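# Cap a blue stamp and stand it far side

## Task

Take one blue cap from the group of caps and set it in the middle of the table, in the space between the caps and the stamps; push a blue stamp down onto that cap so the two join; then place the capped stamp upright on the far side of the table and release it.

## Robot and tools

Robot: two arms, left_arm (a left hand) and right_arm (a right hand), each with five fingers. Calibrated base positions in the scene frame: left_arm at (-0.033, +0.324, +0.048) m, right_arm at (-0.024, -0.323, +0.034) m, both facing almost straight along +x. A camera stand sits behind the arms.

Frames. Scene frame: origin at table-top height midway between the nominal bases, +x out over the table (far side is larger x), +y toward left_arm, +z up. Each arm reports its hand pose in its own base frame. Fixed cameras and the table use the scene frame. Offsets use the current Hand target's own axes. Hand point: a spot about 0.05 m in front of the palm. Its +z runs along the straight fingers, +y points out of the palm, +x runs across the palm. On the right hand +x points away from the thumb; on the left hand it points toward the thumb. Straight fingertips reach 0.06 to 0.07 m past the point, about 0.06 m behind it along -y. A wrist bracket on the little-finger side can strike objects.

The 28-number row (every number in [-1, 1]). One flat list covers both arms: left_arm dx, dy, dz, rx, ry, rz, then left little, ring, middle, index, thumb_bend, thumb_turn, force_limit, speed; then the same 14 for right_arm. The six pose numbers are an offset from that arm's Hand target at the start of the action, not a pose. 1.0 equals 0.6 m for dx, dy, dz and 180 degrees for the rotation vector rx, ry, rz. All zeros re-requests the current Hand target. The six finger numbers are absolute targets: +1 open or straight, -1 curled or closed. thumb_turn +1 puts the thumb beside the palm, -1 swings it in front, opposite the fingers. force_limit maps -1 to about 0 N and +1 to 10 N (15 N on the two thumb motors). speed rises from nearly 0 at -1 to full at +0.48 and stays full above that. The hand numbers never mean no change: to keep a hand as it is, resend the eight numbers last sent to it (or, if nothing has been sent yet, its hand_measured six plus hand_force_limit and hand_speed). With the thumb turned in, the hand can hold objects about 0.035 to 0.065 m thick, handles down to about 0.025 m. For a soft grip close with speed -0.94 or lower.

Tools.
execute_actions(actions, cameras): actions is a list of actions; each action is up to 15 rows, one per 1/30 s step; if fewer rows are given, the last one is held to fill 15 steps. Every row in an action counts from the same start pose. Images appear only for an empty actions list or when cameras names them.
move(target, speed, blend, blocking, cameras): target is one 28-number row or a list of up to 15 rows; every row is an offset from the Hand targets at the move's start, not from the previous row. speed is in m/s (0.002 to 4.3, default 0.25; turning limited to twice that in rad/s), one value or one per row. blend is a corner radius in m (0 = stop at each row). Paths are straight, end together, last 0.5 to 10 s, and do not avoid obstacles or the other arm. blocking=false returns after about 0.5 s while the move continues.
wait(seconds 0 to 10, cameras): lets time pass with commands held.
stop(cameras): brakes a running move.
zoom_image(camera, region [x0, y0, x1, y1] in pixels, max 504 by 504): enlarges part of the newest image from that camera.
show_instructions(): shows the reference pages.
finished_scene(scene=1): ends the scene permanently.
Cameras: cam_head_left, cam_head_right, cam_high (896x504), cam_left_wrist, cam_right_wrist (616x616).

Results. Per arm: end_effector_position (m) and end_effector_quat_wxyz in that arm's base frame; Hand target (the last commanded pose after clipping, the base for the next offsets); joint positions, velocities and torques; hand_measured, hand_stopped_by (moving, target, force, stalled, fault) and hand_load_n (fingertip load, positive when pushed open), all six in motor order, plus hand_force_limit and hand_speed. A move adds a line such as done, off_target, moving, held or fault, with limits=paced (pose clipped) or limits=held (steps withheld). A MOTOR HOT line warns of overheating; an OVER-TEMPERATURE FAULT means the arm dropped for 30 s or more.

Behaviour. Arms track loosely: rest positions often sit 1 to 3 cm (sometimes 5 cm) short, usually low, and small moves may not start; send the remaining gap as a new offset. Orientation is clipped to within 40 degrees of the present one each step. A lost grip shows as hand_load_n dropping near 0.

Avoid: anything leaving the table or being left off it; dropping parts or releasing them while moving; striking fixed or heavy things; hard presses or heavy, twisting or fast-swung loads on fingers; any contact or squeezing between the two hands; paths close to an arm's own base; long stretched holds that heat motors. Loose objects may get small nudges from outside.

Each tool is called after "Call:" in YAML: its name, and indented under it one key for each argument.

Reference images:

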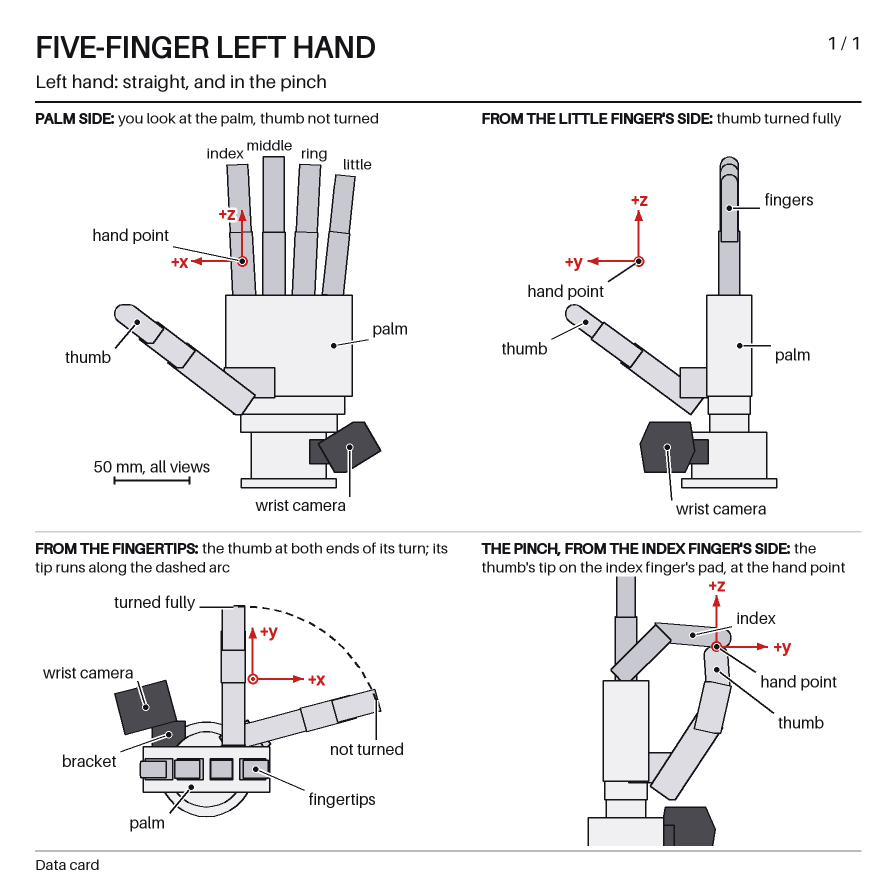

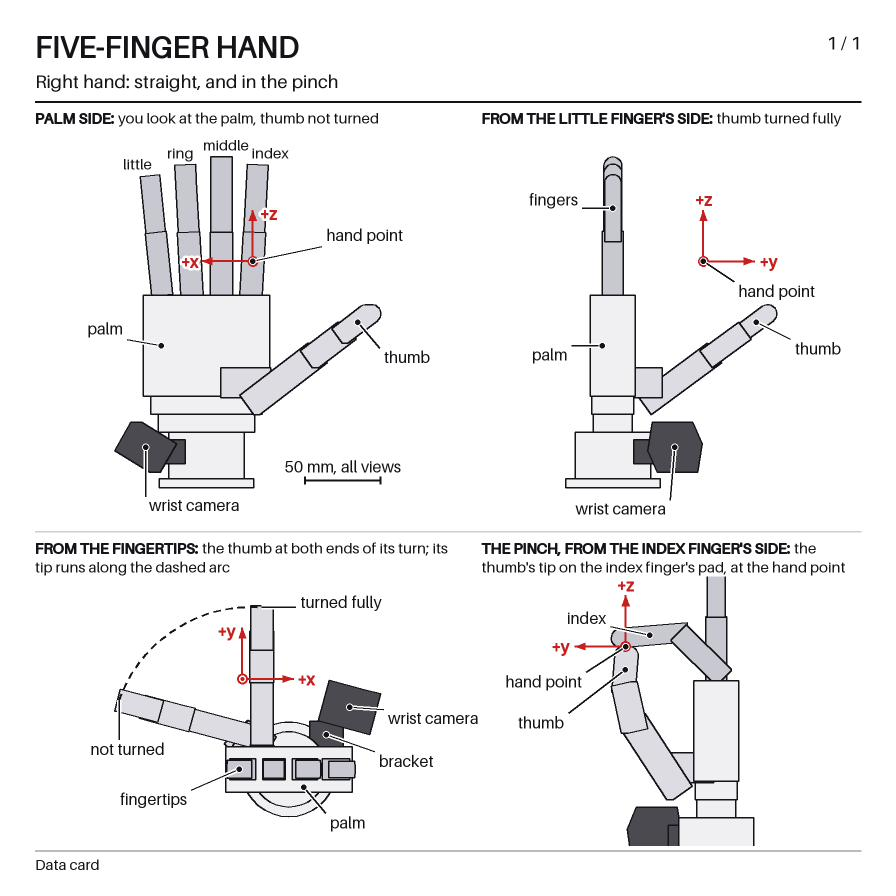

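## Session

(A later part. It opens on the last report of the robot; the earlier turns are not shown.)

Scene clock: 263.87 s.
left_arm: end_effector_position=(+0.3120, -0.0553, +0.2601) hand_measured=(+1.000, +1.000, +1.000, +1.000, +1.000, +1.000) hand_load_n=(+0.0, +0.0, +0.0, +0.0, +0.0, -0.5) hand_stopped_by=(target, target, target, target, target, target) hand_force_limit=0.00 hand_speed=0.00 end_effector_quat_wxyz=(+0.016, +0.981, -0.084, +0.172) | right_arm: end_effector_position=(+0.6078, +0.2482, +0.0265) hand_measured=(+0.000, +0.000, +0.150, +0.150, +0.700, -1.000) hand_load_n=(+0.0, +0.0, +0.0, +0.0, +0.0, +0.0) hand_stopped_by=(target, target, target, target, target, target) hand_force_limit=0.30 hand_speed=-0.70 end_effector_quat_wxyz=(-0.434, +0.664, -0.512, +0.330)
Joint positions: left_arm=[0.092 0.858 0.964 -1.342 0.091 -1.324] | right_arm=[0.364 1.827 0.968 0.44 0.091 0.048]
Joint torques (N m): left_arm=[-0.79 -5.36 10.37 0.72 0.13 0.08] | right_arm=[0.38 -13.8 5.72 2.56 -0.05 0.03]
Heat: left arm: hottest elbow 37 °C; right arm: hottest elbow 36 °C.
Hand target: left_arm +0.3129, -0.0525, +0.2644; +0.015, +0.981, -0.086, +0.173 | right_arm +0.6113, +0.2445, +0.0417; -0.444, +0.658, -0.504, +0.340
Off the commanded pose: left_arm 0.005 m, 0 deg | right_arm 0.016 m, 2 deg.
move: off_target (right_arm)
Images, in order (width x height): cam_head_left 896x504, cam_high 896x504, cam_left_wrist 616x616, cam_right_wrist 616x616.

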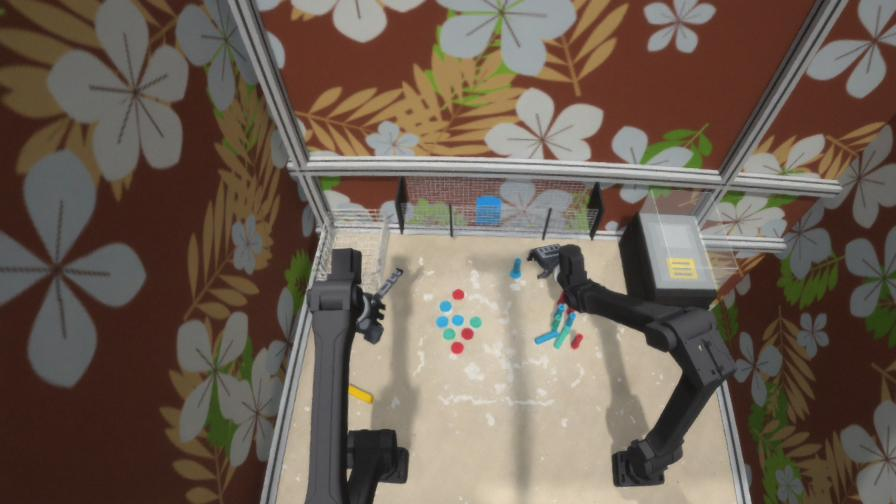

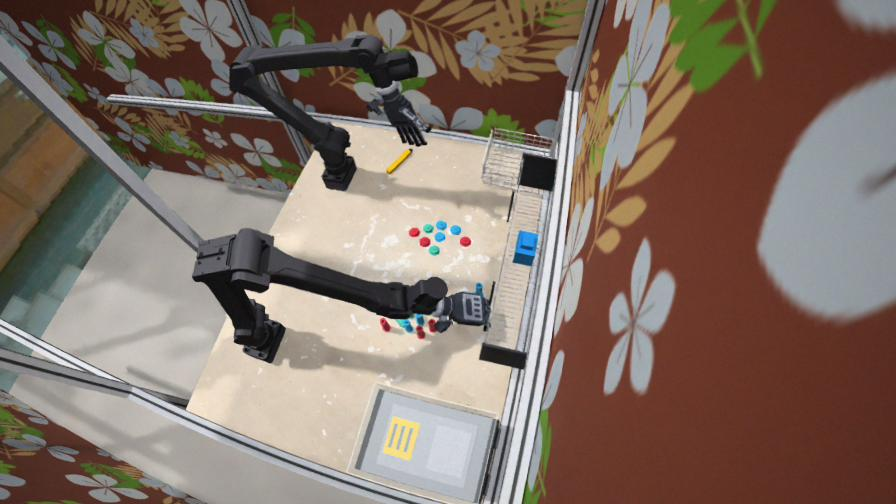

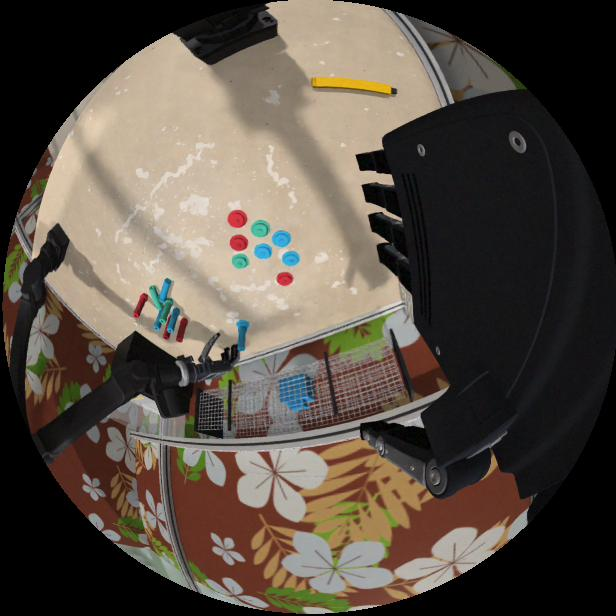

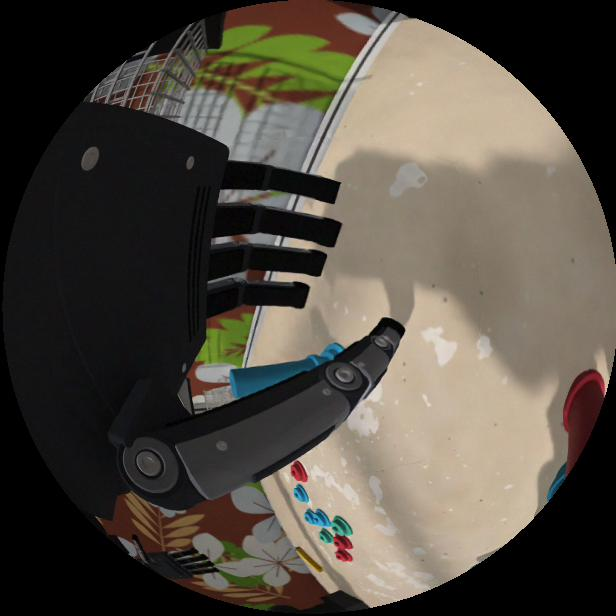

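Call:
zoom_image:
  camera: "cam_left_wrist"
  region: [225, 310, 265, 360]

Call:
zoom_image:
  camera: "cam_head_left"
  region: [490, 245, 550, 295]

Call:
zoom_image:
  camera: "cam_high"
  region: [450, 260, 510, 320]

Scaled by 10.080 from the camera's 616x616 image, which has a finer 880x880 frame.

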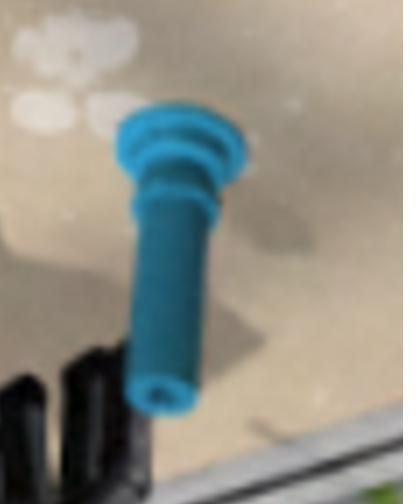

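Scaled by 8.400.

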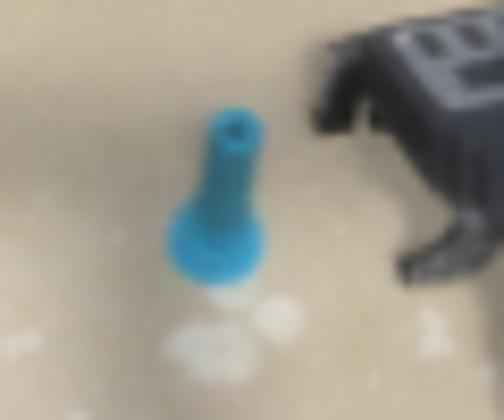

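Scaled by 8.400.

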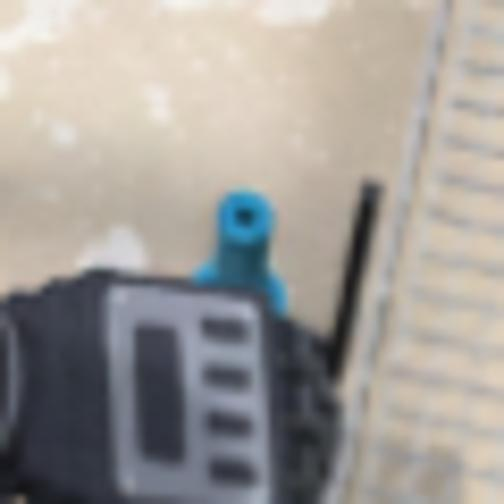

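Call:
move:
  target: [0,0,0,0,0,0,1,1,1,1,1,1,0,0,0.0373,-0.0552,-0.2193,0,0,0,0,0,0.15,0.15,0.7,-1,0.3,-0.7]
  speed: 0.12
  cameras: ["all"]

Call:
zoom_image:
  camera: "cam_high"
  region: [440, 250, 520, 330]

Call:
zoom_image:
  camera: "cam_head_right"
  region: [490, 235, 570, 305]

Scene clock: 267.10 s.
left_arm: end_effector_position=(+0.3120, -0.0553, +0.2601) hand_measured=(+1.000, +1.000, +1.000, +1.000, +1.000, +1.000) hand_load_n=(+0.0, +0.0, +0.0, +0.0, +0.0, +0.0) hand_stopped_by=(target, target, target, target, target, target) hand_force_limit=0.00 hand_speed=0.00 end_effector_quat_wxyz=(+0.016, +0.981, -0.084, +0.172) | right_arm: end_effector_position=(+0.5125, +0.2004, +0.1187) hand_measured=(+0.000, +0.000, +0.150, +0.150, +0.700, -1.000) hand_load_n=(+0.0, +0.0, +0.0, +0.0, +0.0, +0.0) hand_stopped_by=(target, target, target, target, target, target) hand_force_limit=0.30 hand_speed=-0.70 end_effector_quat_wxyz=(-0.446, +0.657, -0.506, +0.336)
Joint positions: left_arm=[0.092 0.858 0.964 -1.342 0.091 -1.324] | right_arm=[0.336 1.401 0.722 0.293 0.062 0.036]
Joint torques (N m): left_arm=[-0.79 -5.36 10.37 0.72 0.13 0.08] | right_arm=[0.62 -9.29 6.83 1.46 -0.13 0.03]
Heat: left arm: hottest elbow 37 °C; right arm: hottest elbow 36 °C.
Hand target: left_arm +0.3129, -0.0525, +0.2644; +0.015, +0.981, -0.086, +0.173 | right_arm +0.5113, +0.1943, +0.1216; -0.444, +0.658, -0.505, +0.340
Off the commanded pose: left_arm 0.005 m, 0 deg | right_arm 0.007 m, 1 deg.
move: done

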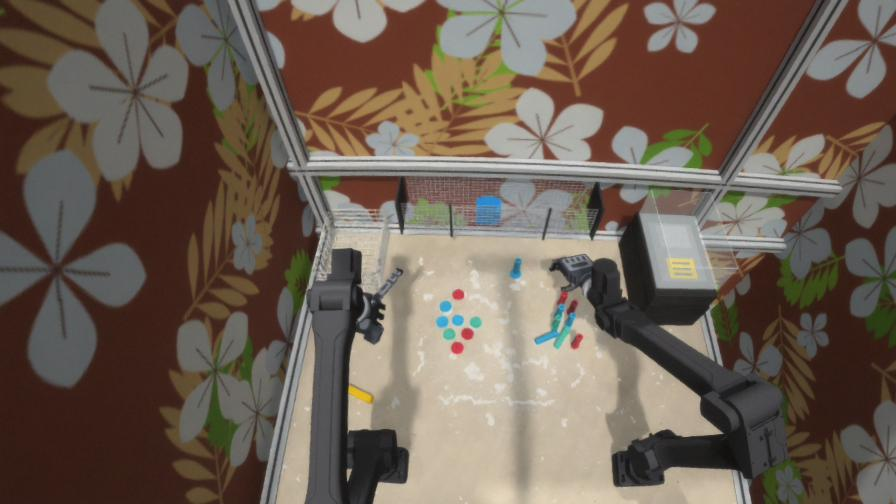

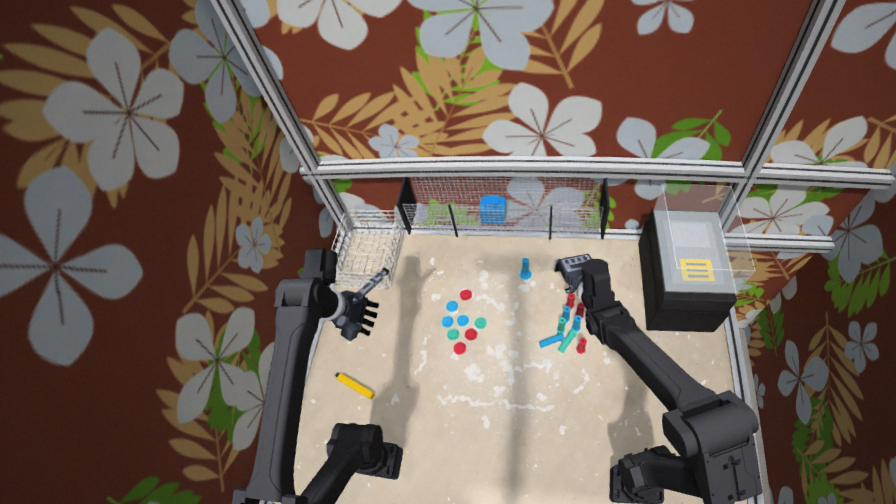

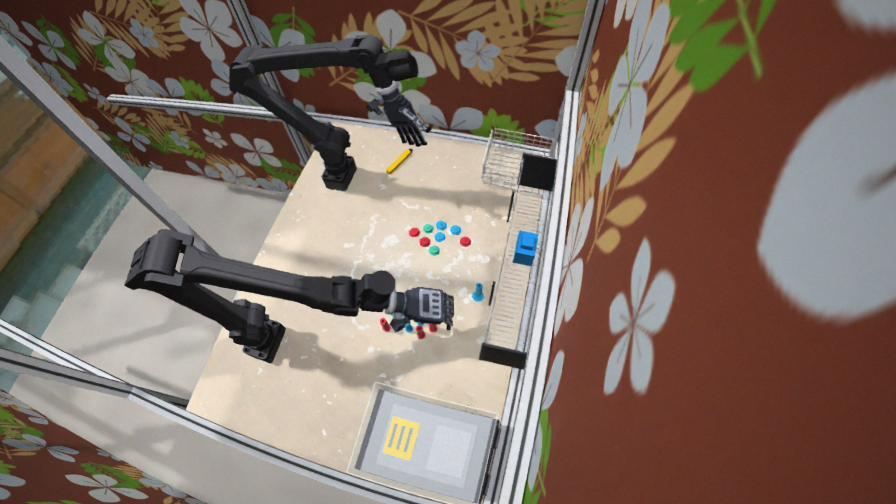

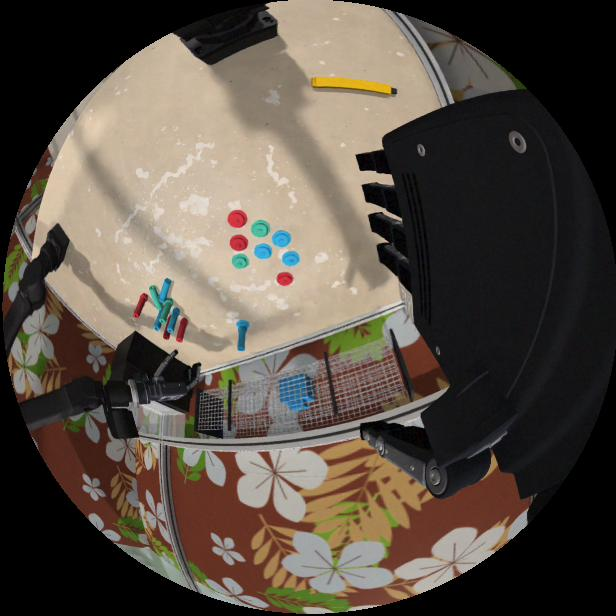

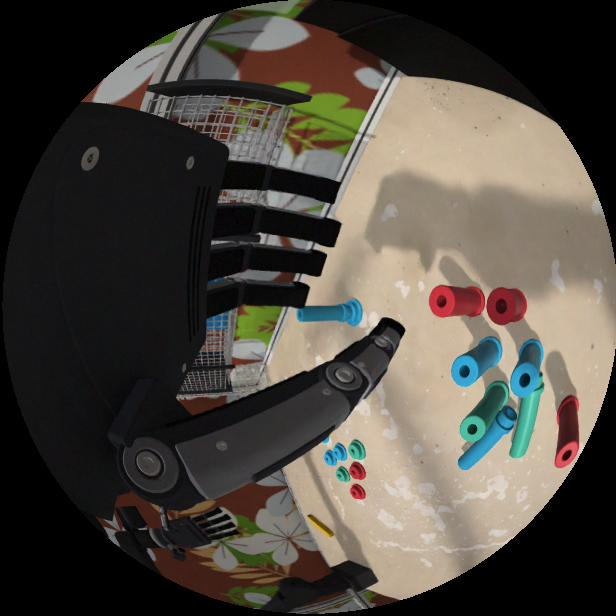

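Scaled by 6.300.

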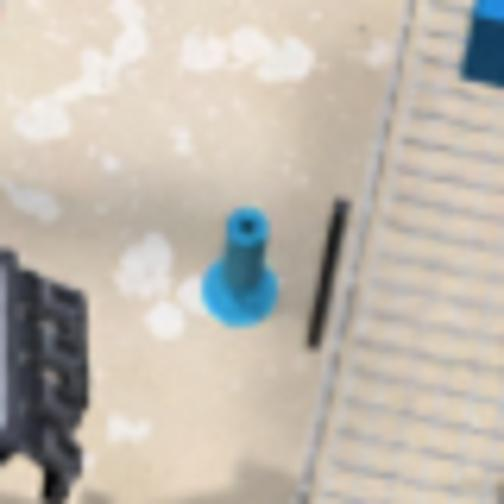

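Scaled by 6.300.

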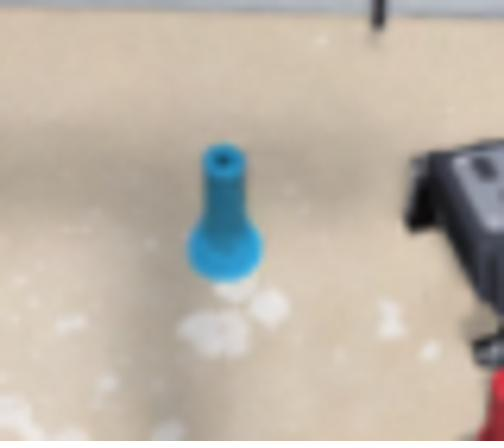

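Call:
zoom_image:
  camera: "cam_right_wrist"
  region: [285, 280, 375, 345]

Scaled by 5.600 from the camera's 616x616 image, which has a finer 880x880 frame.

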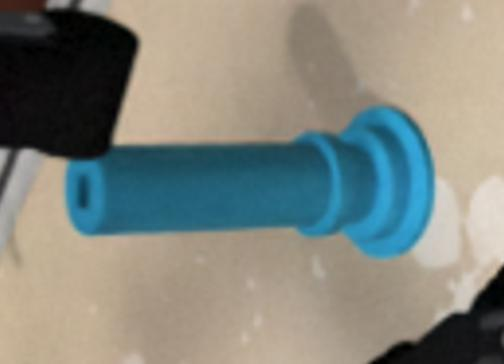

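Call:
zoom_image:
  camera: "cam_right_wrist"
  region: [330, 294, 370, 330]

Call:
zoom_image:
  camera: "cam_right_wrist"
  region: [425, 275, 505, 400]

Scaled by 12.600 from the camera's 616x616 image, which has a finer 880x880 frame.

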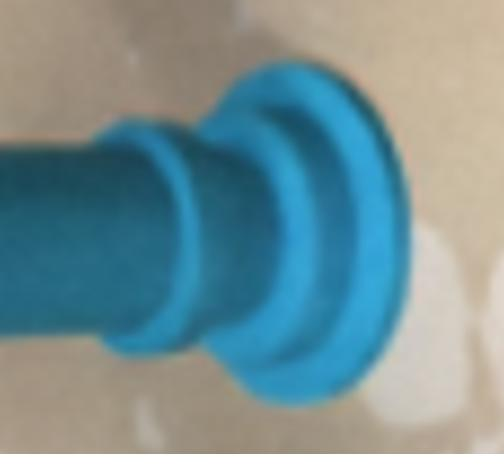

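Scaled by 4.032 from the camera's 616x616 image, which has a finer 880x880 frame.

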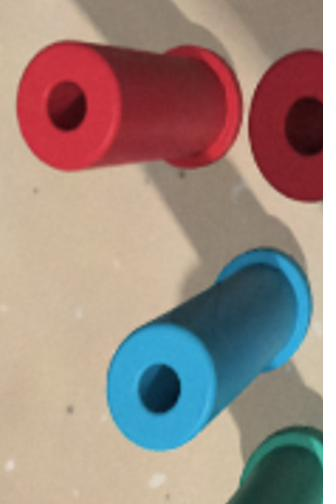

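Call:
finished_scene:

The scene is finished: the task was done.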